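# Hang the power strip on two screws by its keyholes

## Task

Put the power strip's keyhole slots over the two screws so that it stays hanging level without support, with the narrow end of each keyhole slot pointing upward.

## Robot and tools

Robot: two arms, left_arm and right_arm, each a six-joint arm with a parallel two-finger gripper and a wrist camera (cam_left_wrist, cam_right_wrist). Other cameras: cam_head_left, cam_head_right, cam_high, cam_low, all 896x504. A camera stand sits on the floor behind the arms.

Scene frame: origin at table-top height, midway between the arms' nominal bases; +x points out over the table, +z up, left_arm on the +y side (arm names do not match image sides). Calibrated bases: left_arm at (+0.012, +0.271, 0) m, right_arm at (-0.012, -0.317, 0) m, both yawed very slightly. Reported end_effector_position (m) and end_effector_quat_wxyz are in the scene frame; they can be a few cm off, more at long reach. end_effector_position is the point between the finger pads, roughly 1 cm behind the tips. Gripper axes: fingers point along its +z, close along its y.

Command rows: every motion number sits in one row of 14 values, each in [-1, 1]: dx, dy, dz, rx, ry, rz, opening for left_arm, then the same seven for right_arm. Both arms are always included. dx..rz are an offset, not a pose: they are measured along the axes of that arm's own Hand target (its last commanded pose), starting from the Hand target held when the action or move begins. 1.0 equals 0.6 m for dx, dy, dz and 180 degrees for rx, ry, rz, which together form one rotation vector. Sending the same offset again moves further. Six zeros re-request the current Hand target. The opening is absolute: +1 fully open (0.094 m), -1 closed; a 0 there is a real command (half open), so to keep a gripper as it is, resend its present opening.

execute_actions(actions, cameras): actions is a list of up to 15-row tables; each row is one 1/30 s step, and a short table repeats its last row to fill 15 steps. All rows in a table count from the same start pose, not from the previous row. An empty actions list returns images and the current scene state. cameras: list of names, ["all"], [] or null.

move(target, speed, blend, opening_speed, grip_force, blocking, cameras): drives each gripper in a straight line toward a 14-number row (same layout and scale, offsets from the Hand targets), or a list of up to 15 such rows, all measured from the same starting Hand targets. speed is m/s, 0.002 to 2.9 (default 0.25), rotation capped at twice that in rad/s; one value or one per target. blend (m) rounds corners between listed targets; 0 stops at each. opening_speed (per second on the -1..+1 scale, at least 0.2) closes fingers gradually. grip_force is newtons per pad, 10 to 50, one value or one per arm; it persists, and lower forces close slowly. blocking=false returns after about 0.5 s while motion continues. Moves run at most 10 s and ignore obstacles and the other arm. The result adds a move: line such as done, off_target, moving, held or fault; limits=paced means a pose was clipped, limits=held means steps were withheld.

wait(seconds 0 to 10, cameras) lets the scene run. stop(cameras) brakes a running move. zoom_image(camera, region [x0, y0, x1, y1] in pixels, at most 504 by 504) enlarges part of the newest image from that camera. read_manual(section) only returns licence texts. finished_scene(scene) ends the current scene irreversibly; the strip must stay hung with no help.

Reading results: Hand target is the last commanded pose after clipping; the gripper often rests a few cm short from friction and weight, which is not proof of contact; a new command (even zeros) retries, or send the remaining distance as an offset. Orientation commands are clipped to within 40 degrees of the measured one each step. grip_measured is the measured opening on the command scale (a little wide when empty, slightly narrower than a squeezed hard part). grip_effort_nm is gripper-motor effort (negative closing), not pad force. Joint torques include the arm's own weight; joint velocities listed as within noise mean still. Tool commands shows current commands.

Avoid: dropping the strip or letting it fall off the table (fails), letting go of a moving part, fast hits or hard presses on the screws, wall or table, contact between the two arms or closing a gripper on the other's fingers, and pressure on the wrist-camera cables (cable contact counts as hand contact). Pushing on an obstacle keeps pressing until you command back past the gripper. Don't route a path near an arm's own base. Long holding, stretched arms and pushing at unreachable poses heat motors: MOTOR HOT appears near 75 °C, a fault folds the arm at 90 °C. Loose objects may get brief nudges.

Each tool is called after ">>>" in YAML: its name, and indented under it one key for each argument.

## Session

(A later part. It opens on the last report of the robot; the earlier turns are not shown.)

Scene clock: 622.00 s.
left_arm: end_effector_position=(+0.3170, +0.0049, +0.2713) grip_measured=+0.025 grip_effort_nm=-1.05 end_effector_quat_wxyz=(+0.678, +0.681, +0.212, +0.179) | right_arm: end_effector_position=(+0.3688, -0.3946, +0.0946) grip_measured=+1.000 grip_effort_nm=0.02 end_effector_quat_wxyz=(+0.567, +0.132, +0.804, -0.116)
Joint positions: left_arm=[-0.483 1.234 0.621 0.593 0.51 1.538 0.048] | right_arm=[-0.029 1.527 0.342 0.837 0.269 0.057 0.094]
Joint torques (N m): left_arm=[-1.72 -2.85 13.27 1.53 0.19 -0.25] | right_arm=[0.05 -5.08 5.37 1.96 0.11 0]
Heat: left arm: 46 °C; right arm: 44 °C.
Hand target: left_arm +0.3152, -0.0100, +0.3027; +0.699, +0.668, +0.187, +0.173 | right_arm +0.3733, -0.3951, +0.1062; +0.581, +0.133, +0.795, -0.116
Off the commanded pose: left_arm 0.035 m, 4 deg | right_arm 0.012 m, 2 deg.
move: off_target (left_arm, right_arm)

>>> move:
  target: [0.014,0,0.012,0,0,0.003,-0.3,0,0,0,0,0,0,1]
  speed: 0.05

>>> move:
  target: [0.01,0,0.005,0,0,0,-0.3,0,0,0,0,0,0,1]
  speed: 0.05
  cameras: ["cam_left_wrist","cam_head_right"]

Scene clock: 627.80 s.
left_arm: end_effector_position=(+0.3185, +0.0052, +0.2710) grip_measured=+0.025 grip_effort_nm=-1.05 end_effector_quat_wxyz=(+0.678, +0.684, +0.205, +0.173) | right_arm: end_effector_position=(+0.3688, -0.3946, +0.0946) grip_measured=+1.000 grip_effort_nm=0.02 end_effector_quat_wxyz=(+0.567, +0.132, +0.804, -0.116)
Joint positions: left_arm=[-0.468 1.247 0.63 0.593 0.543 1.541 0.048] | right_arm=[-0.029 1.527 0.342 0.837 0.269 0.057 0.094]
Joint torques (N m): left_arm=[-1.8 -0.99 14.74 1.69 -0.04 -0.17] | right_arm=[-0.13 -5.07 5.31 1.97 0.11 0.02]
Heat: left arm: 45 °C; right arm: 44 °C.
Hand target: left_arm +0.3261, -0.0121, +0.3027; +0.698, +0.669, +0.184, +0.177 | right_arm +0.3733, -0.3951, +0.1062; +0.581, +0.133, +0.795, -0.116
Off the commanded pose: left_arm 0.037 m, 4 deg | right_arm 0.012 m, 2 deg.
move: off_target (left_arm, right_arm)

Scene clock: 628.80 s.
left_arm: end_effector_position=(+0.3192, +0.0053, +0.2708) grip_measured=+0.025 grip_effort_nm=-1.05 end_effector_quat_wxyz=(+0.680, +0.687, +0.197, +0.164) | right_arm: end_effector_position=(+0.3688, -0.3946, +0.0946) grip_measured=+1.000 grip_effort_nm=0.02 end_effector_quat_wxyz=(+0.567, +0.132, +0.804, -0.116)
Joint positions: left_arm=[-0.449 1.26 0.641 0.593 0.588 1.543 0.048] | right_arm=[-0.029 1.527 0.342 0.837 0.269 0.057 0.094]
Joint torques (N m): left_arm=[-1.92 -0.47 15.1 1.76 -0.4 -0.22] | right_arm=[-0.1 -5.07 5.41 1.95 0.11 0.03]
Heat: left arm: 45 °C; right arm: 44 °C.
Hand target: left_arm +0.3328, -0.0117, +0.3027; +0.698, +0.669, +0.184, +0.177 | right_arm +0.3733, -0.3951, +0.1062; +0.581, +0.133, +0.795, -0.116
Off the commanded pose: left_arm 0.039 m, 4 deg | right_arm 0.012 m, 2 deg.
move: off_target (left_arm, right_arm)
Images, in order (width x height): cam_head_right 896x504, cam_left_wrist 896x504.

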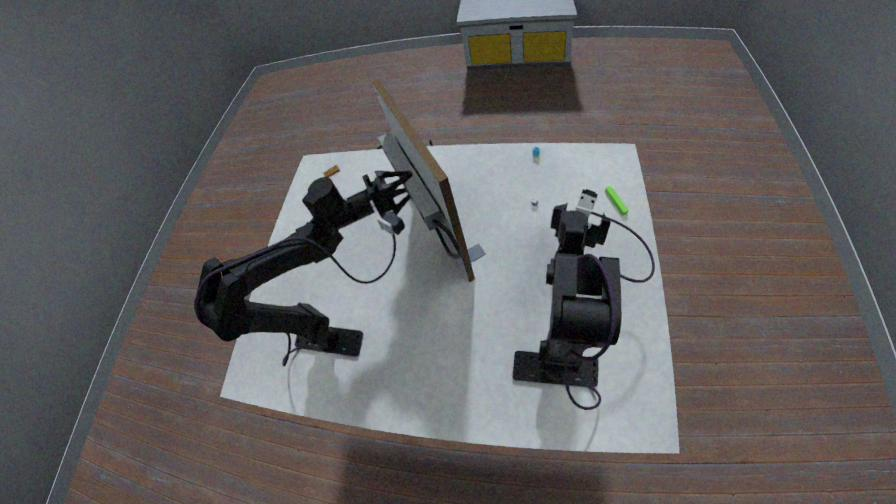

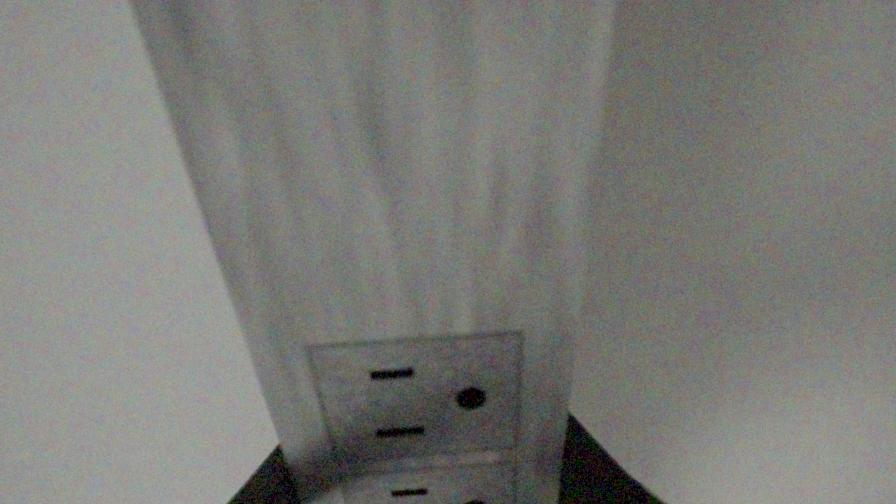

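>>> move:
  target: [0.0,0.0,-0.03,0,0,0,-0.3,0,0,0,0,0,0,1]
  speed: 0.06

Scene clock: 651.13 s.
left_arm: end_effector_position=(+0.3188, +0.0058, +0.2708) grip_measured=+0.025 grip_effort_nm=-1.05 end_effector_quat_wxyz=(+0.680, +0.688, +0.195, +0.162) | right_arm: end_effector_position=(+0.3688, -0.3946, +0.0946) grip_measured=+1.000 grip_effort_nm=0.02 end_effector_quat_wxyz=(+0.567, +0.132, +0.804, -0.116)
Joint positions: left_arm=[-0.445 1.26 0.641 0.593 0.598 1.543 0.048] | right_arm=[-0.029 1.527 0.342 0.837 0.269 0.057 0.094]
Joint torques (N m): left_arm=[0.31 -4.36 11.86 1.6 -0.09 -0.2] | right_arm=[-0.02 -5.2 5.49 1.95 0.08 -0.02]
Heat: left arm: 45 °C; right arm: 44 °C.
Hand target: left_arm +0.3239, +0.0039, +0.3020; +0.698, +0.669, +0.184, +0.177 | right_arm +0.3733, -0.3951, +0.1062; +0.581, +0.133, +0.795, -0.116
Off the commanded pose: left_arm 0.032 m, 4 deg | right_arm 0.012 m, 2 deg.
move: off_target (left_arm, right_arm)

>>> move:
  target: [0.004,0.004,-0.016,0,0,0,-0.3,0,0,0,0,0,0,1]
  speed: 0.06

Scene clock: 657.67 s.
left_arm: end_effector_position=(+0.3281, +0.0171, +0.2703) grip_measured=+0.025 grip_effort_nm=-1.05 end_effector_quat_wxyz=(+0.676, +0.685, +0.209, +0.174) | right_arm: end_effector_position=(+0.3688, -0.3946, +0.0946) grip_measured=+1.000 grip_effort_nm=0.02 end_effector_quat_wxyz=(+0.567, +0.132, +0.804, -0.116)
Joint positions: left_arm=[-0.409 1.259 0.641 0.588 0.596 1.543 0.048] | right_arm=[-0.029 1.527 0.342 0.837 0.269 0.057 0.094]
Joint torques (N m): left_arm=[-0.06 -6.5 10.95 1.45 0.3 -0.24] | right_arm=[-0.02 -5.11 5.39 2 0.07 0.02]
Heat: left arm: 44 °C; right arm: 44 °C.
Hand target: left_arm +0.3212, +0.0135, +0.3040; +0.698, +0.669, +0.184, +0.177 | right_arm +0.3733, -0.3951, +0.1062; +0.581, +0.133, +0.795, -0.116
Off the commanded pose: left_arm 0.035 m, 4 deg | right_arm 0.012 m, 2 deg.
move: off_target (left_arm, right_arm)

>>> move:
  target: [-0.018,0.003,-0.004,0,0,0.003,-0.3,0,0,0,0,0,0,1]
  speed: 0.06

Scene clock: 664.77 s.
left_arm: end_effector_position=(+0.3226, +0.0164, +0.2771) grip_measured=+0.025 grip_effort_nm=-1.05 end_effector_quat_wxyz=(+0.677, +0.683, +0.206, +0.181) | right_arm: end_effector_position=(+0.3688, -0.3946, +0.0946) grip_measured=+1.000 grip_effort_nm=0.02 end_effector_quat_wxyz=(+0.567, +0.132, +0.804, -0.116)
Joint positions: left_arm=[-0.426 1.225 0.641 0.562 0.572 1.551 0.048] | right_arm=[-0.029 1.527 0.342 0.837 0.269 0.057 0.094]
Joint torques (N m): left_arm=[-1.26 -6.58 9.8 1.49 0.25 -0.22] | right_arm=[0.05 -5.08 5.41 1.95 0.1 0.01]
Heat: left arm: 44 °C; right arm: 44 °C.
Hand target: left_arm +0.3107, +0.0104, +0.3059; +0.697, +0.670, +0.181, +0.180 | right_arm +0.3733, -0.3951, +0.1062; +0.581, +0.133, +0.795, -0.116
Off the commanded pose: left_arm 0.032 m, 4 deg | right_arm 0.012 m, 2 deg.
move: off_target (left_arm, right_arm)

>>> move:
  target: [-0.012,-0.002,0.002,0,0,0,-0.3,0,0,0,0,0,0,1]
  speed: 0.06

Scene clock: 668.50 s.
left_arm: end_effector_position=(+0.3188, +0.0114, +0.2797) grip_measured=+0.025 grip_effort_nm=-1.05 end_effector_quat_wxyz=(+0.678, +0.682, +0.204, +0.185) | right_arm: end_effector_position=(+0.3688, -0.3946, +0.0946) grip_measured=+1.000 grip_effort_nm=0.02 end_effector_quat_wxyz=(+0.567, +0.132, +0.804, -0.116)
Joint positions: left_arm=[-0.454 1.216 0.641 0.559 0.542 1.554 0.048] | right_arm=[-0.029 1.527 0.342 0.837 0.269 0.057 0.094]
Joint torques (N m): left_arm=[-1.22 -6.56 8.85 1.5 0.23 -0.22] | right_arm=[-0.05 -5.03 5.48 1.97 0.07 0.01]
Heat: left arm: 44 °C; right arm: 44 °C.
Hand target: left_arm +0.3050, +0.0057, +0.3049; +0.697, +0.670, +0.181, +0.180 | right_arm +0.3733, -0.3951, +0.1062; +0.581, +0.133, +0.795, -0.116
Off the commanded pose: left_arm 0.029 m, 4 deg | right_arm 0.012 m, 2 deg.
move: off_target (left_arm, right_arm)

>>> move:
  target: [0.003,-0.005,0.03,0,0,-0.003,-0.3,0,0,0,0,0,0,1]
  speed: 0.05

Scene clock: 672.20 s.
left_arm: end_effector_position=(+0.3195, +0.0061, +0.2781) grip_measured=+0.025 grip_effort_nm=-1.05 end_effector_quat_wxyz=(+0.676, +0.684, +0.205, +0.182) | right_arm: end_effector_position=(+0.3688, -0.3946, +0.0946) grip_measured=+1.000 grip_effort_nm=0.02 end_effector_quat_wxyz=(+0.567, +0.132, +0.804, -0.116)
Joint positions: left_arm=[-0.471 1.231 0.65 0.559 0.527 1.554 0.048] | right_arm=[-0.029 1.527 0.342 0.837 0.269 0.057 0.094]
Joint torques (N m): left_arm=[-2.29 -2.65 11.17 1.91 0.04 -0.31] | right_arm=[-0.08 -5.01 5.45 1.98 0.1 0]
Heat: left arm: 44 °C; right arm: 44 °C.
Hand target: left_arm +0.3155, -0.0091, +0.3025; +0.698, +0.669, +0.184, +0.177 | right_arm +0.3733, -0.3951, +0.1062; +0.581, +0.133, +0.795, -0.116
Off the commanded pose: left_arm 0.029 m, 4 deg | right_arm 0.012 m, 2 deg.
move: off_target (left_arm, right_arm)

>>> move:
  target: [0.002,-0.02,0.003,0,0,-0.002,-0.3,0,0,0,0,0,0,1]
  speed: 0.04

>>> move:
  target: [0.002,-0.015,0.003,0,0,0,-0.3,0,0,0,0,0,0,1]
  speed: 0.04

Scene clock: 677.20 s.
left_arm: end_effector_position=(+0.3201, +0.0057, +0.2785) grip_measured=+0.025 grip_effort_nm=-1.05 end_effector_quat_wxyz=(+0.677, +0.683, +0.204, +0.183) | right_arm: end_effector_position=(+0.3688, -0.3946, +0.0946) grip_measured=+1.000 grip_effort_nm=0.02 end_effector_quat_wxyz=(+0.567, +0.132, +0.804, -0.116)
Joint positions: left_arm=[-0.471 1.236 0.65 0.568 0.527 1.554 0.048] | right_arm=[-0.029 1.527 0.342 0.837 0.269 0.057 0.094]
Joint torques (N m): left_arm=[-2.45 -0.91 8.75 2.36 -0.02 -0.37] | right_arm=[-0.1 -5.11 5.33 1.99 0.08 0.02]
Heat: left arm: 45 °C; right arm: 44 °C.
Hand target: left_arm +0.3175, -0.0106, +0.2906; +0.699, +0.668, +0.187, +0.175 | right_arm +0.3733, -0.3951, +0.1062; +0.581, +0.133, +0.795, -0.116
Off the commanded pose: left_arm 0.020 m, 4 deg | right_arm 0.012 m, 2 deg.
move: off_target (left_arm, right_arm)

Scene clock: 678.30 s.
left_arm: end_effector_position=(+0.3209, +0.0063, +0.2779) grip_measured=+0.025 grip_effort_nm=-1.05 end_effector_quat_wxyz=(+0.687, +0.673, +0.201, +0.187) | right_arm: end_effector_position=(+0.3688, -0.3946, +0.0946) grip_measured=+1.000 grip_effort_nm=0.02 end_effector_quat_wxyz=(+0.567, +0.132, +0.804, -0.116)
Joint positions: left_arm=[-0.468 1.251 0.626 0.641 0.529 1.539 0.048] | right_arm=[-0.029 1.527 0.342 0.837 0.269 0.057 0.094]
Joint torques (N m): left_arm=[-2.88 -0.17 8.95 2.11 -0.07 -0.19] | right_arm=[-0.03 -4.96 5.38 1.95 0.08 0.03]
Heat: left arm: 45 °C; right arm: 44 °C.
Hand target: left_arm +0.3194, -0.0120, +0.2816; +0.699, +0.668, +0.187, +0.175 | right_arm +0.3733, -0.3951, +0.1062; +0.581, +0.133, +0.795, -0.116
Off the commanded pose: left_arm 0.019 m, 3 deg | right_arm 0.012 m, 2 deg.
move: off_target (left_arm, right_arm)

>>> wait:
  seconds: 0.1
  cameras: ["all"]

>>> zoom_image:
  camera: "cam_head_left"
  region: [370, 110, 490, 250]

>>> zoom_image:
  camera: "cam_head_right"
  region: [360, 120, 480, 260]

>>> zoom_image:
  camera: "cam_low"
  region: [400, 60, 600, 300]

Scene clock: 686.57 s.
left_arm: end_effector_position=(+0.3209, +0.0063, +0.2780) grip_measured=+0.025 grip_effort_nm=-1.05 end_effector_quat_wxyz=(+0.687, +0.673, +0.201, +0.187) | right_arm: end_effector_position=(+0.3688, -0.3946, +0.0946) grip_measured=+1.000 grip_effort_nm=0.02 end_effector_quat_wxyz=(+0.567, +0.132, +0.804, -0.116)
Joint positions: left_arm=[-0.468 1.251 0.626 0.641 0.529 1.539 0.048] | right_arm=[-0.029 1.527 0.342 0.837 0.269 0.057 0.094]
Joint torques (N m): left_arm=[-2.95 -0.14 8.91 2.1 -0.04 -0.2] | right_arm=[-0.09 -5.12 5.35 1.93 0.1 0.01]
Heat: left arm: 46 °C; right arm: 44 °C.
Hand target: left_arm +0.3194, -0.0120, +0.2816; +0.699, +0.668, +0.187, +0.175 | right_arm +0.3733, -0.3951, +0.1062; +0.581, +0.133, +0.795, -0.116
Tool commands: left_gripper/opening=-0.3 right_gripper/opening=+1.0
Off the commanded pose: left_arm 0.019 m, 3 deg | right_arm 0.012 m, 2 deg.
wait: 0.10 s; at rest from the start

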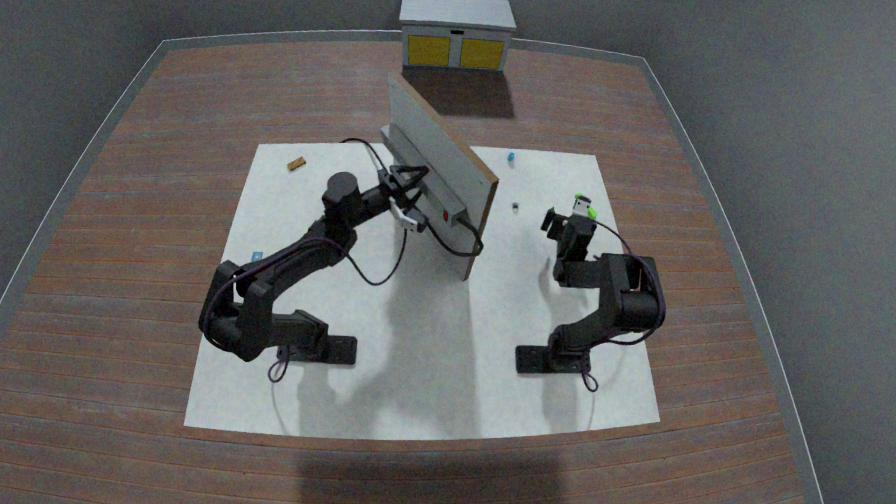

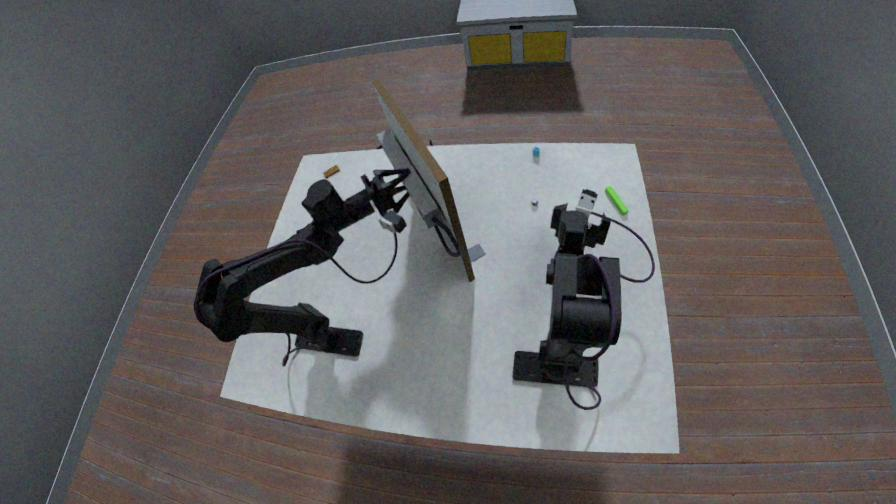

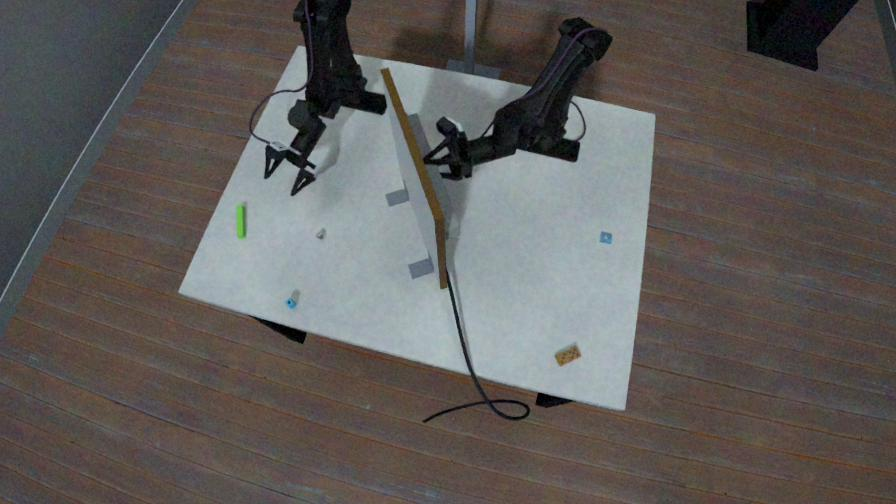

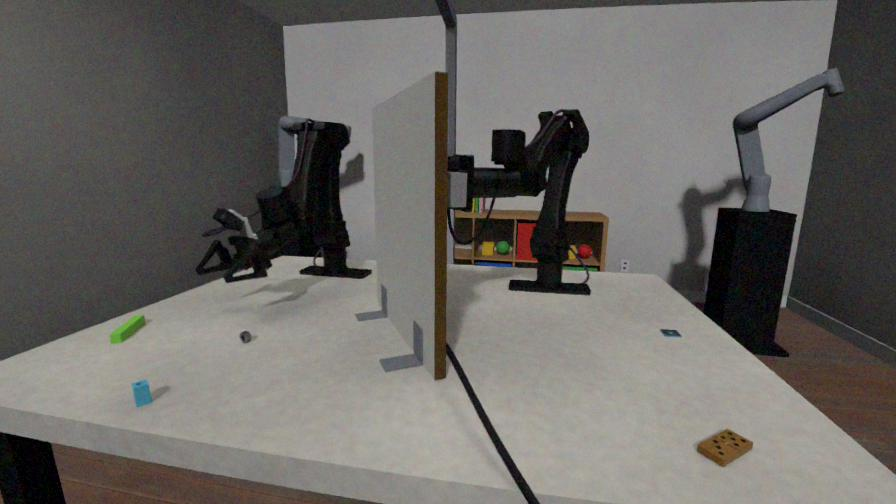

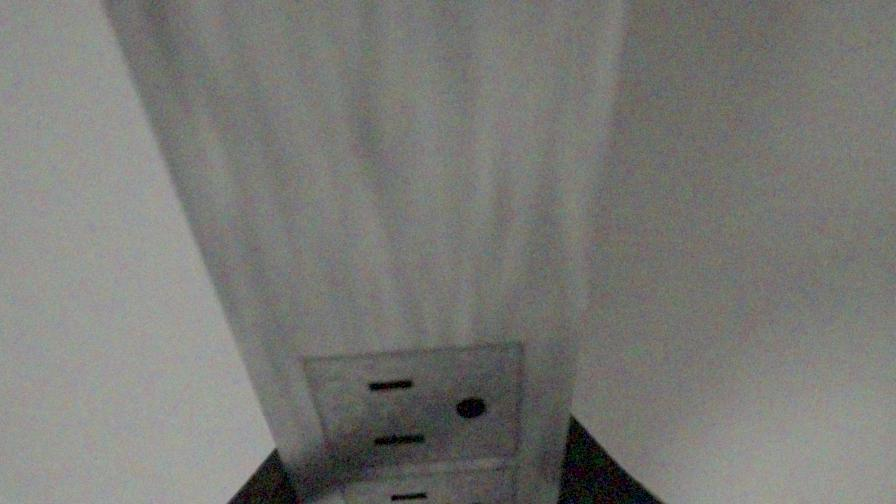

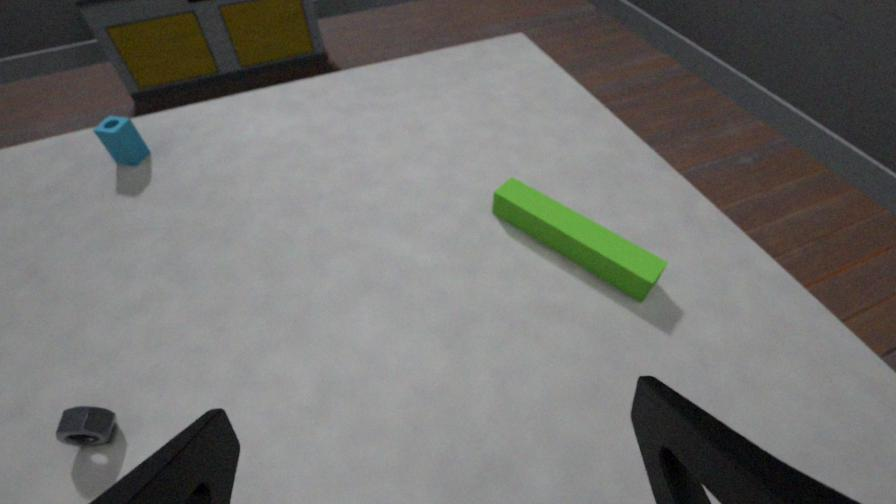

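Scaled by 3.600.

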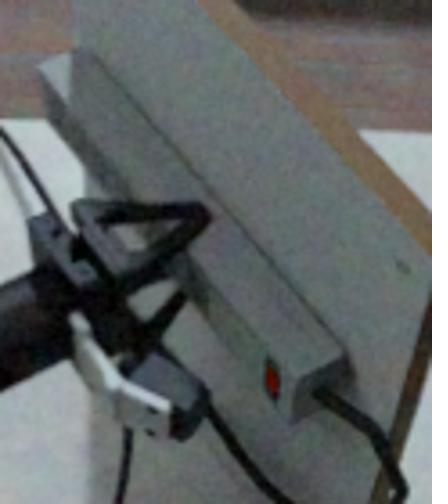

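Scaled by 3.600.

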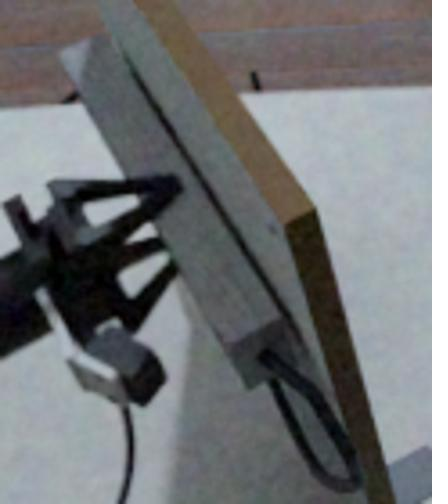

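Scaled by 2.100.

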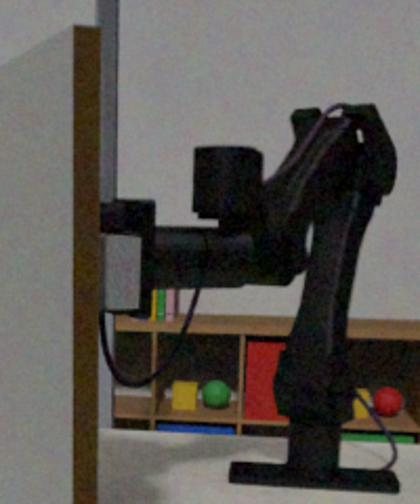

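>>> move:
  target: [0,0.02,0.01,0.01,0,0,-0.3,0,0,0,0,0,0,1]
  speed: 0.03

>>> move:
  target: [0,0.012,0.004,0,0,0,-0.3,0,0,0,0,0,0,1]
  speed: 0.03

Scene clock: 726.10 s.
left_arm: end_effector_position=(+0.3211, +0.0062, +0.2778) grip_measured=+0.025 grip_effort_nm=-1.05 end_effector_quat_wxyz=(+0.684, +0.676, +0.202, +0.186) | right_arm: end_effector_position=(+0.3688, -0.3946, +0.0946) grip_measured=+1.000 grip_effort_nm=0.02 end_effector_quat_wxyz=(+0.567, +0.132, +0.804, -0.116)
Joint positions: left_arm=[-0.468 1.248 0.633 0.62 0.529 1.543 0.048] | right_arm=[-0.029 1.527 0.342 0.837 0.269 0.057 0.094]
Joint torques (N m): left_arm=[-3.45 -1.02 14.3 1.11 -0.12 -0.06] | right_arm=[-0.1 -5.07 5.42 1.99 0.13 -0.01]
Heat: left arm: 47 °C; right arm: 44 °C.
Hand target: left_arm +0.3224, -0.0166, +0.2939; +0.688, +0.679, +0.189, +0.172 | right_arm +0.3733, -0.3951, +0.1062; +0.581, +0.133, +0.795, -0.116
Off the commanded pose: left_arm 0.028 m, 2 deg | right_arm 0.012 m, 2 deg.
move: off_target (left_arm, right_arm)

Scene clock: 727.33 s.
left_arm: end_effector_position=(+0.3211, +0.0062, +0.2788) grip_measured=+0.025 grip_effort_nm=-1.05 end_effector_quat_wxyz=(+0.677, +0.683, +0.205, +0.184) | right_arm: end_effector_position=(+0.3688, -0.3946, +0.0946) grip_measured=+1.000 grip_effort_nm=0.02 end_effector_quat_wxyz=(+0.567, +0.132, +0.804, -0.116)
Joint positions: left_arm=[-0.468 1.237 0.653 0.565 0.529 1.554 0.048] | right_arm=[-0.029 1.527 0.342 0.837 0.269 0.057 0.094]
Joint torques (N m): left_arm=[-3.71 -0.84 14.89 1.32 -0.17 -0.19] | right_arm=[-0.08 -5.12 5.3 1.96 0.09 0.01]
Heat: left arm: 46 °C; right arm: 44 °C.
Hand target: left_arm +0.3237, -0.0186, +0.3010; +0.688, +0.679, +0.189, +0.172 | right_arm +0.3733, -0.3951, +0.1062; +0.581, +0.133, +0.795, -0.116
Off the commanded pose: left_arm 0.033 m, 3 deg | right_arm 0.012 m, 2 deg.
move: off_target (left_arm, right_arm)

>>> move:
  target: [0,-0.03,-0.01,0,0,0,-0.3,0,0,0,0,0,0,1]
  speed: 0.05

>>> move:
  target: [0.015,-0.01,0,0,0,0,-0.3,0,0,0,0,0,0,1]
  speed: 0.05

>>> move:
  target: [-0.035,0,0,0,0,0,-0.3,0,0,0,0,0,0,1]
  speed: 0.05

Scene clock: 736.03 s.
left_arm: end_effector_position=(+0.3210, +0.0061, +0.2788) grip_measured=+0.025 grip_effort_nm=-1.05 end_effector_quat_wxyz=(+0.677, +0.683, +0.204, +0.183) | right_arm: end_effector_position=(+0.3688, -0.3946, +0.0946) grip_measured=+1.000 grip_effort_nm=0.02 end_effector_quat_wxyz=(+0.567, +0.132, +0.804, -0.116)
Joint positions: left_arm=[-0.468 1.237 0.653 0.565 0.53 1.554 0.048] | right_arm=[-0.029 1.527 0.342 0.837 0.269 0.057 0.094]
Joint torques (N m): left_arm=[-3.02 -0.09 9.5 2.12 -0.07 -0.17] | right_arm=[-0.12 -5.12 5.48 1.98 0.05 0]
Heat: left arm: 45 °C; right arm: 44 °C.
Hand target: left_arm +0.3203, -0.0137, +0.2830; +0.688, +0.679, +0.189, +0.172 | right_arm +0.3733, -0.3951, +0.1062; +0.581, +0.133, +0.795, -0.116
Off the commanded pose: left_arm 0.020 m, 3 deg | right_arm 0.012 m, 2 deg.
move: off_target (left_arm, right_arm)

Scene clock: 737.07 s.
left_arm: end_effector_position=(+0.3211, +0.0059, +0.2782) grip_measured=+0.025 grip_effort_nm=-1.05 end_effector_quat_wxyz=(+0.683, +0.683, +0.191, +0.174) | right_arm: end_effector_position=(+0.3688, -0.3946, +0.0946) grip_measured=+1.000 grip_effort_nm=0.02 end_effector_quat_wxyz=(+0.567, +0.132, +0.804, -0.116)
Joint positions: left_arm=[-0.448 1.257 0.653 0.596 0.583 1.553 0.048] | right_arm=[-0.029 1.527 0.342 0.837 0.269 0.057 0.094]
Joint torques (N m): left_arm=[-2.41 0.23 9.09 2.1 -0.35 -0.14] | right_arm=[-0.02 -5.08 5.46 1.98 0.09 -0.01]
Heat: left arm: 45 °C; right arm: 44 °C.
Hand target: left_arm +0.3280, -0.0094, +0.2767; +0.688, +0.679, +0.189, +0.172 | right_arm +0.3733, -0.3951, +0.1062; +0.581, +0.133, +0.795, -0.116
Off the commanded pose: left_arm 0.017 m, 1 deg | right_arm 0.012 m, 2 deg.
move: off_target (left_arm, right_arm)

Scene clock: 738.30 s.
left_arm: end_effector_position=(+0.3209, +0.0057, +0.2780) grip_measured=+0.025 grip_effort_nm=-1.05 end_effector_quat_wxyz=(+0.680, +0.676, +0.208, +0.194) | right_arm: end_effector_position=(+0.3688, -0.3946, +0.0946) grip_measured=+1.000 grip_effort_nm=0.02 end_effector_quat_wxyz=(+0.567, +0.132, +0.804, -0.116)
Joint positions: left_arm=[-0.483 1.237 0.633 0.603 0.494 1.551 0.048] | right_arm=[-0.029 1.527 0.342 0.837 0.269 0.057 0.094]
Joint torques (N m): left_arm=[-5 -1.16 8.2 1.87 -0.13 -0.11] | right_arm=[-0.13 -5.08 5.33 1.96 0.08 0.04]
Heat: left arm: 45 °C; right arm: 44 °C.
Hand target: left_arm +0.3098, -0.0198, +0.2773; +0.688, +0.679, +0.189, +0.172 | right_arm +0.3733, -0.3951, +0.1062; +0.581, +0.133, +0.795, -0.116
Off the commanded pose: left_arm 0.028 m, 3 deg | right_arm 0.012 m, 2 deg.
move: off_target (left_arm, right_arm)

>>> move:
  target: [0.036,-0.02,-0.012,0,0,0,-0.3,0,0,0,0,0,0,1]
  speed: 0.05

>>> move:
  target: [0,-0.02,0,0,0,0,-0.3,0,0,0,0,0,0,1]
  speed: 0.05

Scene clock: 743.53 s.
left_arm: end_effector_position=(+0.3215, +0.0064, +0.2767) grip_measured=+0.025 grip_effort_nm=-1.05 end_effector_quat_wxyz=(+0.695, +0.671, +0.183, +0.183) | right_arm: end_effector_position=(+0.3688, -0.3946, +0.0946) grip_measured=+1.000 grip_effort_nm=0.02 end_effector_quat_wxyz=(+0.567, +0.132, +0.804, -0.116)
Joint positions: left_arm=[-0.446 1.28 0.618 0.701 0.582 1.541 0.048] | right_arm=[-0.029 1.527 0.342 0.837 0.269 0.057 0.094]
Joint torques (N m): left_arm=[-1.25 -0.81 7.53 1.55 -0.18 -0.01] | right_arm=[-0.17 -5.04 5.35 1.95 0.09 0.03]
Heat: left arm: 45 °C; right arm: 44 °C.
Hand target: left_arm +0.3248, -0.0031, +0.2647; +0.688, +0.679, +0.189, +0.172 | right_arm +0.3733, -0.3951, +0.1062; +0.581, +0.133, +0.795, -0.116
Off the commanded pose: left_arm 0.016 m, 2 deg | right_arm 0.012 m, 2 deg.
move: off_target (left_arm, right_arm)

Scene clock: 744.60 s.
left_arm: end_effector_position=(+0.3214, +0.0065, +0.2755) grip_measured=+0.025 grip_effort_nm=-1.05 end_effector_quat_wxyz=(+0.706, +0.660, +0.177, +0.188) | right_arm: end_effector_position=(+0.3688, -0.3946, +0.0946) grip_measured=+1.000 grip_effort_nm=0.02 end_effector_quat_wxyz=(+0.567, +0.132, +0.804, -0.116)
Joint positions: left_arm=[-0.446 1.305 0.589 0.796 0.582 1.525 0.048] | right_arm=[-0.029 1.527 0.342 0.837 0.269 0.057 0.094]
Joint torques (N m): left_arm=[-1.26 -1.01 6.79 1.17 -0.19 0.21] | right_arm=[0.02 -5.11 5.38 1.98 0.1 0.03]
Heat: left arm: 45 °C; right arm: 44 °C.
Hand target: left_arm +0.3245, -0.0033, +0.2527; +0.688, +0.679, +0.189, +0.172 | right_arm +0.3733, -0.3951, +0.1062; +0.581, +0.133, +0.795, -0.116
Off the commanded pose: left_arm 0.025 m, 4 deg | right_arm 0.012 m, 2 deg.
move: off_target (left_arm, right_arm)

>>> wait:
  seconds: 0.1
  cameras: ["cam_head_left","cam_head_right","cam_left_wrist"]

>>> zoom_image:
  camera: "cam_head_left"
  region: [370, 110, 490, 250]

>>> zoom_image:
  camera: "cam_head_right"
  region: [360, 120, 480, 260]

Scene clock: 750.23 s.
left_arm: end_effector_position=(+0.3214, +0.0065, +0.2755) grip_measured=+0.025 grip_effort_nm=-1.05 end_effector_quat_wxyz=(+0.706, +0.660, +0.177, +0.188) | right_arm: end_effector_position=(+0.3688, -0.3946, +0.0946) grip_measured=+1.000 grip_effort_nm=0.02 end_effector_quat_wxyz=(+0.567, +0.132, +0.804, -0.116)
Joint positions: left_arm=[-0.446 1.305 0.589 0.796 0.582 1.525 0.048] | right_arm=[-0.029 1.527 0.342 0.837 0.269 0.057 0.094]
Joint torques (N m): left_arm=[-1.29 -1.01 6.78 1.15 -0.18 0.2] | right_arm=[-0.02 -5.12 5.45 1.97 0.07 0.02]
Heat: left arm: 44 °C; right arm: 44 °C.
Hand target: left_arm +0.3245, -0.0033, +0.2527; +0.688, +0.679, +0.189, +0.172 | right_arm +0.3733, -0.3951, +0.1062; +0.581, +0.133, +0.795, -0.116
Tool commands: left_gripper/opening=-0.3 right_gripper/opening=+1.0
Off the commanded pose: left_arm 0.025 m, 4 deg | right_arm 0.012 m, 2 deg.
wait: 0.10 s; at rest from the start
Images, in order (width x height): cam_head_left 896x504, cam_head_right 896x504, cam_left_wrist 896x504.

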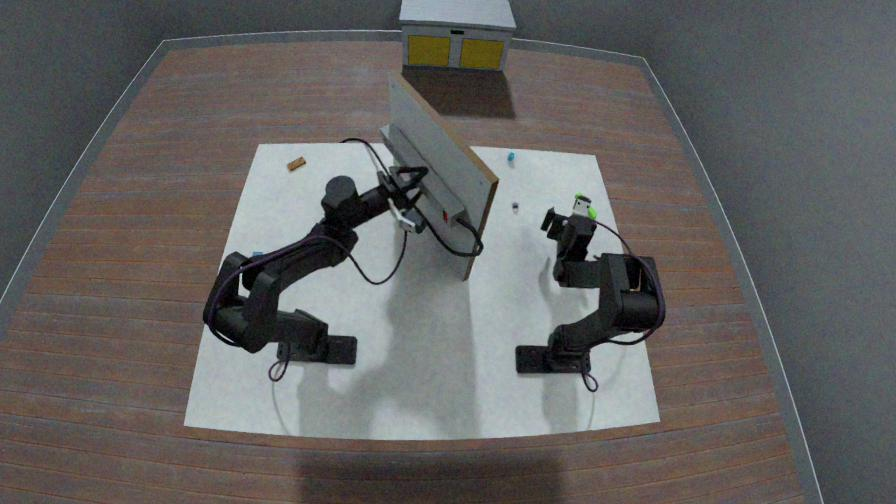

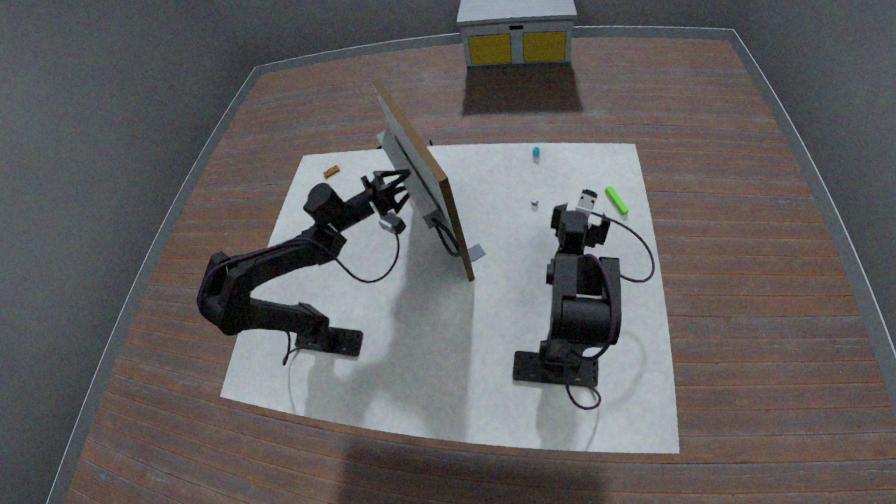

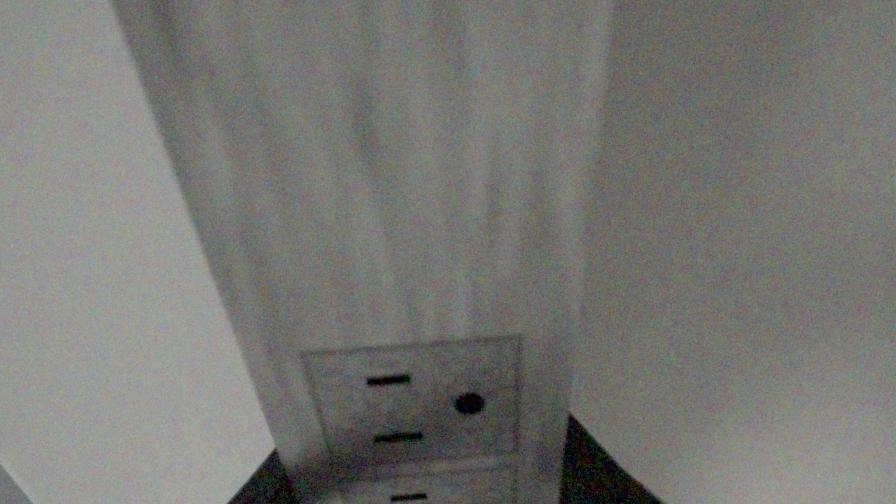

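Scaled by 3.600.

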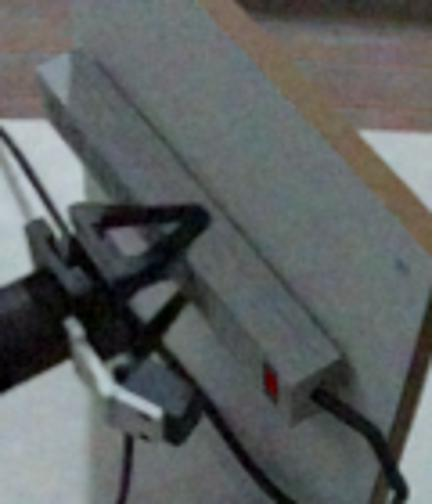

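Scaled by 3.600.

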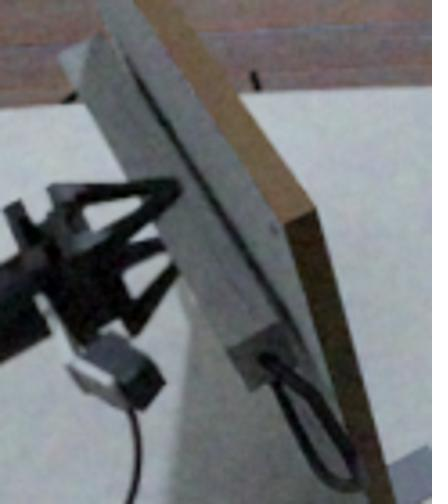

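>>> move:
  target: [0,0.01,0.004,0.05,0,0,-0.3,0,0,0,0,0,0,1]
  speed: 0.08

Scene clock: 755.63 s.
left_arm: end_effector_position=(+0.3221, +0.0065, +0.2720) grip_measured=+0.025 grip_effort_nm=-1.05 end_effector_quat_wxyz=(+0.654, +0.711, +0.182, +0.185) | right_arm: end_effector_position=(+0.3688, -0.3946, +0.0946) grip_measured=+1.000 grip_effort_nm=0.02 end_effector_quat_wxyz=(+0.567, +0.132, +0.804, -0.116)
Joint positions: left_arm=[-0.446 1.243 0.695 0.458 0.58 1.645 0.048] | right_arm=[-0.029 1.527 0.342 0.837 0.269 0.057 0.094]
Joint torques (N m): left_arm=[-1.74 -1.02 10.77 0.59 -0.18 -0.09] | right_arm=[-0.13 -5.09 5.41 1.99 0.11 0.01]
Heat: left arm: 45 °C; right arm: 44 °C.
Hand target: left_arm +0.3258, -0.0053, +0.2588; +0.633, +0.731, +0.202, +0.156 | right_arm +0.3733, -0.3951, +0.1062; +0.581, +0.133, +0.795, -0.116
Off the commanded pose: left_arm 0.018 m, 5 deg | right_arm 0.012 m, 2 deg.
move: off_target (left_arm, right_arm)

>>> move:
  target: [0,-0.02,0.0,-0.022,0,-0.018,-0.3,0,0,0,0,0,0,1]
  speed: 0.08

Scene clock: 762.33 s.
left_arm: end_effector_position=(+0.3220, +0.0066, +0.2710) grip_measured=+0.025 grip_effort_nm=-1.05 end_effector_quat_wxyz=(+0.674, +0.692, +0.178, +0.190) | right_arm: end_effector_position=(+0.3688, -0.3946, +0.0946) grip_measured=+1.000 grip_effort_nm=0.02 end_effector_quat_wxyz=(+0.567, +0.132, +0.804, -0.116)
Joint positions: left_arm=[-0.446 1.265 0.643 0.599 0.58 1.607 0.048] | right_arm=[-0.029 1.527 0.342 0.837 0.269 0.057 0.094]
Joint torques (N m): left_arm=[-1.57 -0.65 6.89 1.23 -0.21 -0.79] | right_arm=[-0.09 -5 5.41 1.95 0.11 0.03]
Heat: left arm: 45 °C; right arm: 44 °C.
Hand target: left_arm +0.3247, -0.0039, +0.2469; +0.662, +0.703, +0.217, +0.145 | right_arm +0.3733, -0.3951, +0.1062; +0.581, +0.133, +0.795, -0.116
Off the commanded pose: left_arm 0.026 m, 7 deg | right_arm 0.012 m, 2 deg.
move: off_target (left_arm, right_arm)

>>> move:
  target: [0.0,-0.012,0.01,0,0,-0.03,-0.3,0,0,0,0,0,0,1]
  speed: 0.08
  cameras: ["cam_head_left","cam_head_right","cam_left_wrist"]

>>> zoom_image:
  camera: "cam_head_left"
  region: [370, 110, 490, 250]

>>> zoom_image:
  camera: "cam_head_right"
  region: [360, 120, 480, 260]

Scene clock: 773.97 s.
left_arm: end_effector_position=(+0.3222, +0.0065, +0.2706) grip_measured=+0.025 grip_effort_nm=-1.05 end_effector_quat_wxyz=(+0.684, +0.682, +0.178, +0.191) | right_arm: end_effector_position=(+0.3688, -0.3946, +0.0946) grip_measured=+1.000 grip_effort_nm=0.02 end_effector_quat_wxyz=(+0.567, +0.132, +0.804, -0.116)
Joint positions: left_arm=[-0.446 1.28 0.62 0.67 0.58 1.583 0.048] | right_arm=[-0.029 1.527 0.342 0.837 0.269 0.057 0.094]
Joint torques (N m): left_arm=[-2.59 -0.12 7.56 0.94 -0.4 -1.58] | right_arm=[-0.13 -5.09 5.38 1.95 0.07 0.01]
Heat: left arm: 45 °C; right arm: 44 °C.
Hand target: left_arm +0.3268, -0.0089, +0.2392; +0.668, +0.692, +0.250, +0.114 | right_arm +0.3733, -0.3951, +0.1062; +0.581, +0.133, +0.795, -0.116
Off the commanded pose: left_arm 0.035 m, 12 deg | right_arm 0.012 m, 2 deg.
move: off_target (left_arm, right_arm)
Images, in order (width x height): cam_head_left 896x504, cam_head_right 896x504, cam_left_wrist 896x504.

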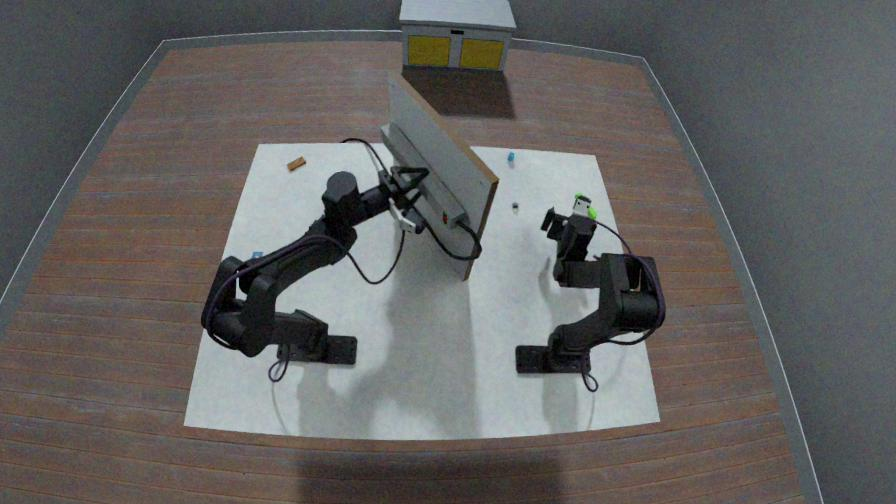

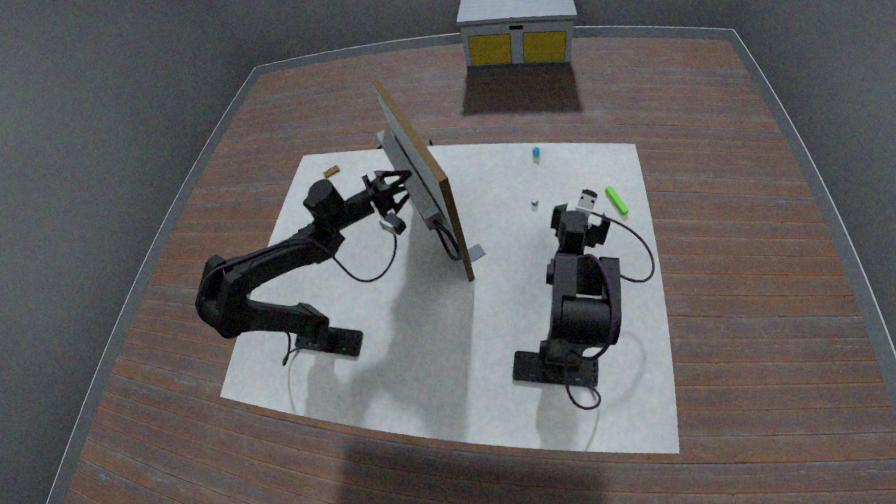

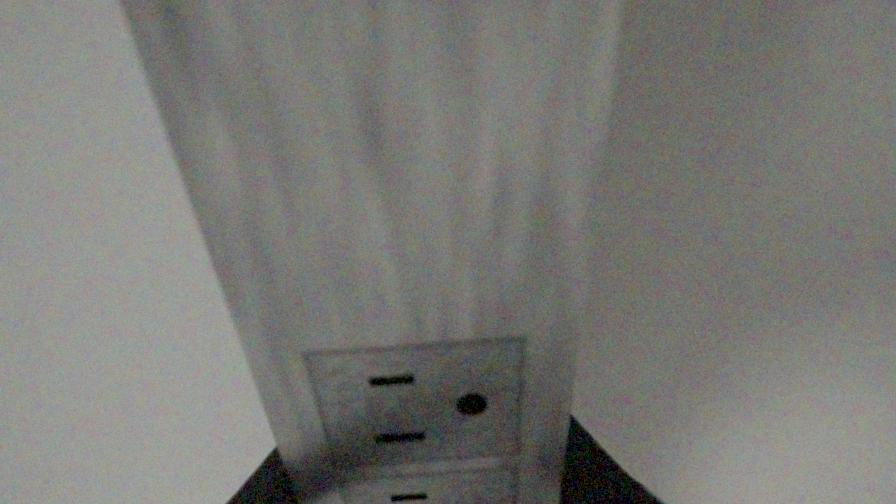

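Scaled by 3.600.

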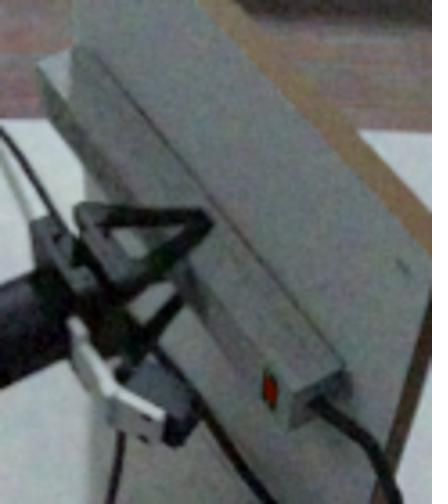

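Scaled by 3.600.

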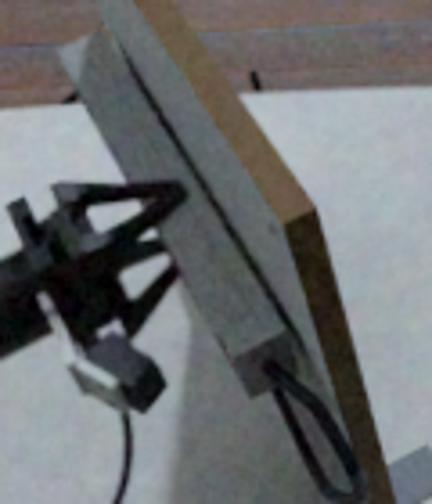

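>>> move:
  target: [0.01,0.0,0.01,0,-0.05,0,-0.3,0,0,0,0,0,0,1]
  speed: 0.08

>>> move:
  target: [-0.03,0.0,0,0,0,0,-0.3,0,0,0,0,0,0,1]
  speed: 0.08

Scene clock: 787.40 s.
left_arm: end_effector_position=(+0.3222, +0.0052, +0.2686) grip_measured=+0.025 grip_effort_nm=-1.05 end_effector_quat_wxyz=(+0.717, +0.672, +0.117, +0.141) | right_arm: end_effector_position=(+0.3688, -0.3946, +0.0946) grip_measured=+1.000 grip_effort_nm=0.02 end_effector_quat_wxyz=(+0.567, +0.132, +0.804, -0.116)
Joint positions: left_arm=[-0.365 1.414 0.63 0.885 0.82 1.519 0.048] | right_arm=[-0.029 1.527 0.342 0.837 0.269 0.057 0.094]
Joint torques (N m): left_arm=[-2.04 -0.68 9.58 -0.08 -0.39 -1.12] | right_arm=[-0.13 -5.14 5.44 1.98 0.07 0.02]
Heat: left arm: 44 °C; right arm: 44 °C.
Hand target: left_arm +0.3348, -0.0111, +0.2377; +0.686, +0.698, +0.197, +0.059 | right_arm +0.3733, -0.3951, +0.1062; +0.581, +0.133, +0.795, -0.116
Off the commanded pose: left_arm 0.037 m, 14 deg | right_arm 0.012 m, 2 deg.
move: off_target (left_arm, right_arm)

Scene clock: 788.57 s.
left_arm: end_effector_position=(+0.3220, +0.0053, +0.2682) grip_measured=+0.025 grip_effort_nm=-1.05 end_effector_quat_wxyz=(+0.714, +0.674, +0.133, +0.136) | right_arm: end_effector_position=(+0.3688, -0.3946, +0.0946) grip_measured=+1.000 grip_effort_nm=0.02 end_effector_quat_wxyz=(+0.567, +0.132, +0.804, -0.116)
Joint positions: left_arm=[-0.373 1.394 0.63 0.844 0.796 1.507 0.048] | right_arm=[-0.029 1.527 0.342 0.837 0.269 0.057 0.094]
Joint torques (N m): left_arm=[-4.71 -3.03 7.69 0.02 -0.54 -0.93] | right_arm=[0.01 -5.16 5.44 1.95 0.07 -0.01]
Heat: left arm: 44 °C; right arm: 44 °C.
Hand target: left_arm +0.3184, -0.0175, +0.2411; +0.686, +0.698, +0.197, +0.059 | right_arm +0.3733, -0.3951, +0.1062; +0.581, +0.133, +0.795, -0.116
Off the commanded pose: left_arm 0.036 m, 12 deg | right_arm 0.012 m, 2 deg.
move: off_target (left_arm, right_arm)

>>> move:
  target: [0.015,-0.02,-0.005,0.0,0.03,-0.012,-0.3,0,0,0,0,0,0,1]
  speed: 0.08
  cameras: ["cam_head_left","cam_head_right","cam_left_wrist"]

>>> zoom_image:
  camera: "cam_head_left"
  region: [370, 110, 490, 250]

Scene clock: 793.97 s.
left_arm: end_effector_position=(+0.3225, +0.0051, +0.2643) grip_measured=+0.025 grip_effort_nm=-1.05 end_effector_quat_wxyz=(+0.712, +0.666, +0.171, +0.140) | right_arm: end_effector_position=(+0.3688, -0.3946, +0.0946) grip_measured=+1.000 grip_effort_nm=0.02 end_effector_quat_wxyz=(+0.567, +0.132, +0.804, -0.116)
Joint positions: left_arm=[-0.405 1.369 0.598 0.842 0.701 1.467 0.048] | right_arm=[-0.029 1.527 0.342 0.837 0.269 0.057 0.094]
Joint torques (N m): left_arm=[-3.84 -2.47 6.2 0.15 -0.76 -0.71] | right_arm=[-0.05 -5 5.49 1.94 0.09 -0.01]
Heat: left arm: 44 °C; right arm: 44 °C.
Hand target: left_arm +0.3232, -0.0117, +0.2277; +0.676, +0.691, +0.242, +0.079 | right_arm +0.3733, -0.3951, +0.1062; +0.581, +0.133, +0.795, -0.116
Off the commanded pose: left_arm 0.040 m, 12 deg | right_arm 0.012 m, 2 deg.
move: off_target (left_arm, right_arm)
Images, in order (width x height): cam_head_left 896x504, cam_head_right 896x504, cam_left_wrist 896x504.

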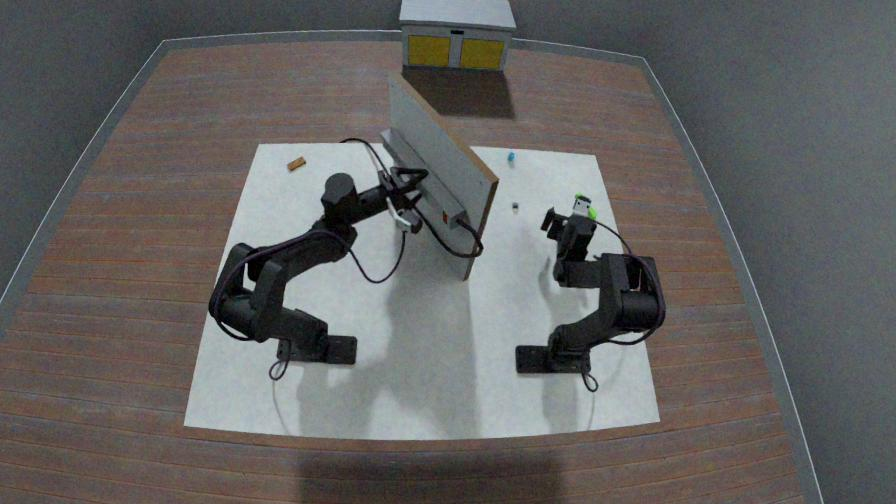

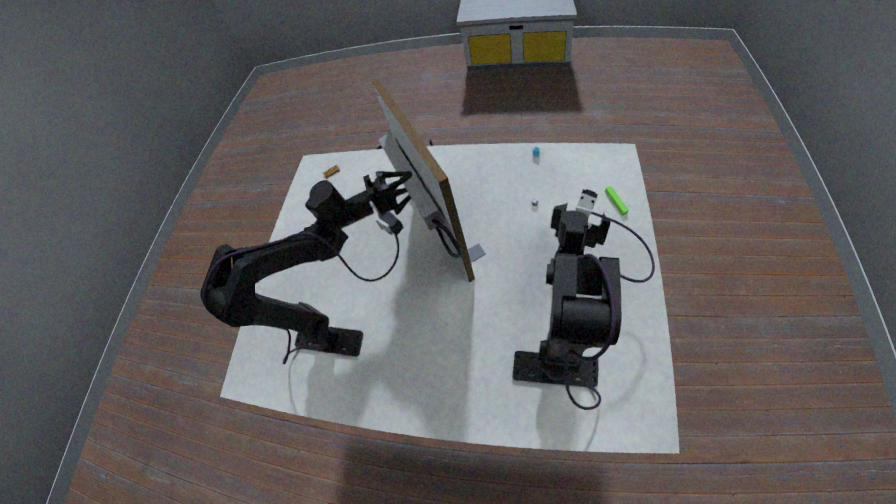

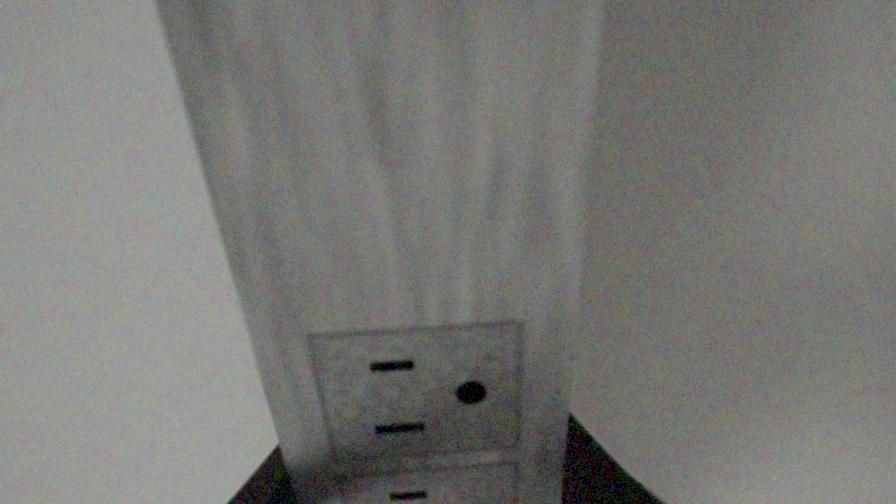

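Scaled by 3.600.

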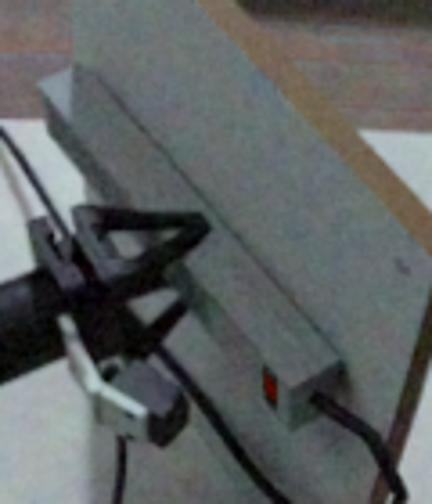

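>>> move:
  target: [0,0.0,-0.045,0.0,0,0,-0.3,0,0,0,0,0,0,1]
  speed: 0.06

Scene clock: 801.13 s.
left_arm: end_effector_position=(+0.3205, +0.0140, +0.2144) grip_measured=+0.025 grip_effort_nm=-1.05 end_effector_quat_wxyz=(+0.664, +0.698, +0.250, +0.092) | right_arm: end_effector_position=(+0.3688, -0.3946, +0.0946) grip_measured=+1.000 grip_effort_nm=0.02 end_effector_quat_wxyz=(+0.567, +0.132, +0.804, -0.116)
Joint positions: left_arm=[-0.397 1.352 0.549 0.675 0.67 1.445 0.048] | right_arm=[-0.029 1.527 0.342 0.837 0.269 0.057 0.094]
Joint torques (N m): left_arm=[0.14 -7.21 6.94 1.36 0.41 -0.4] | right_arm=[-0.14 -5.09 5.55 2 0.07 0.01]
Heat: left arm: 44 °C; right arm: 44 °C.
Hand target: left_arm +0.3115, +0.0125, +0.2297; +0.676, +0.691, +0.242, +0.079 | right_arm +0.3733, -0.3951, +0.1062; +0.581, +0.133, +0.795, -0.116
Off the commanded pose: left_arm 0.018 m, 2 deg | right_arm 0.012 m, 2 deg.
move: off_target (left_arm, right_arm)


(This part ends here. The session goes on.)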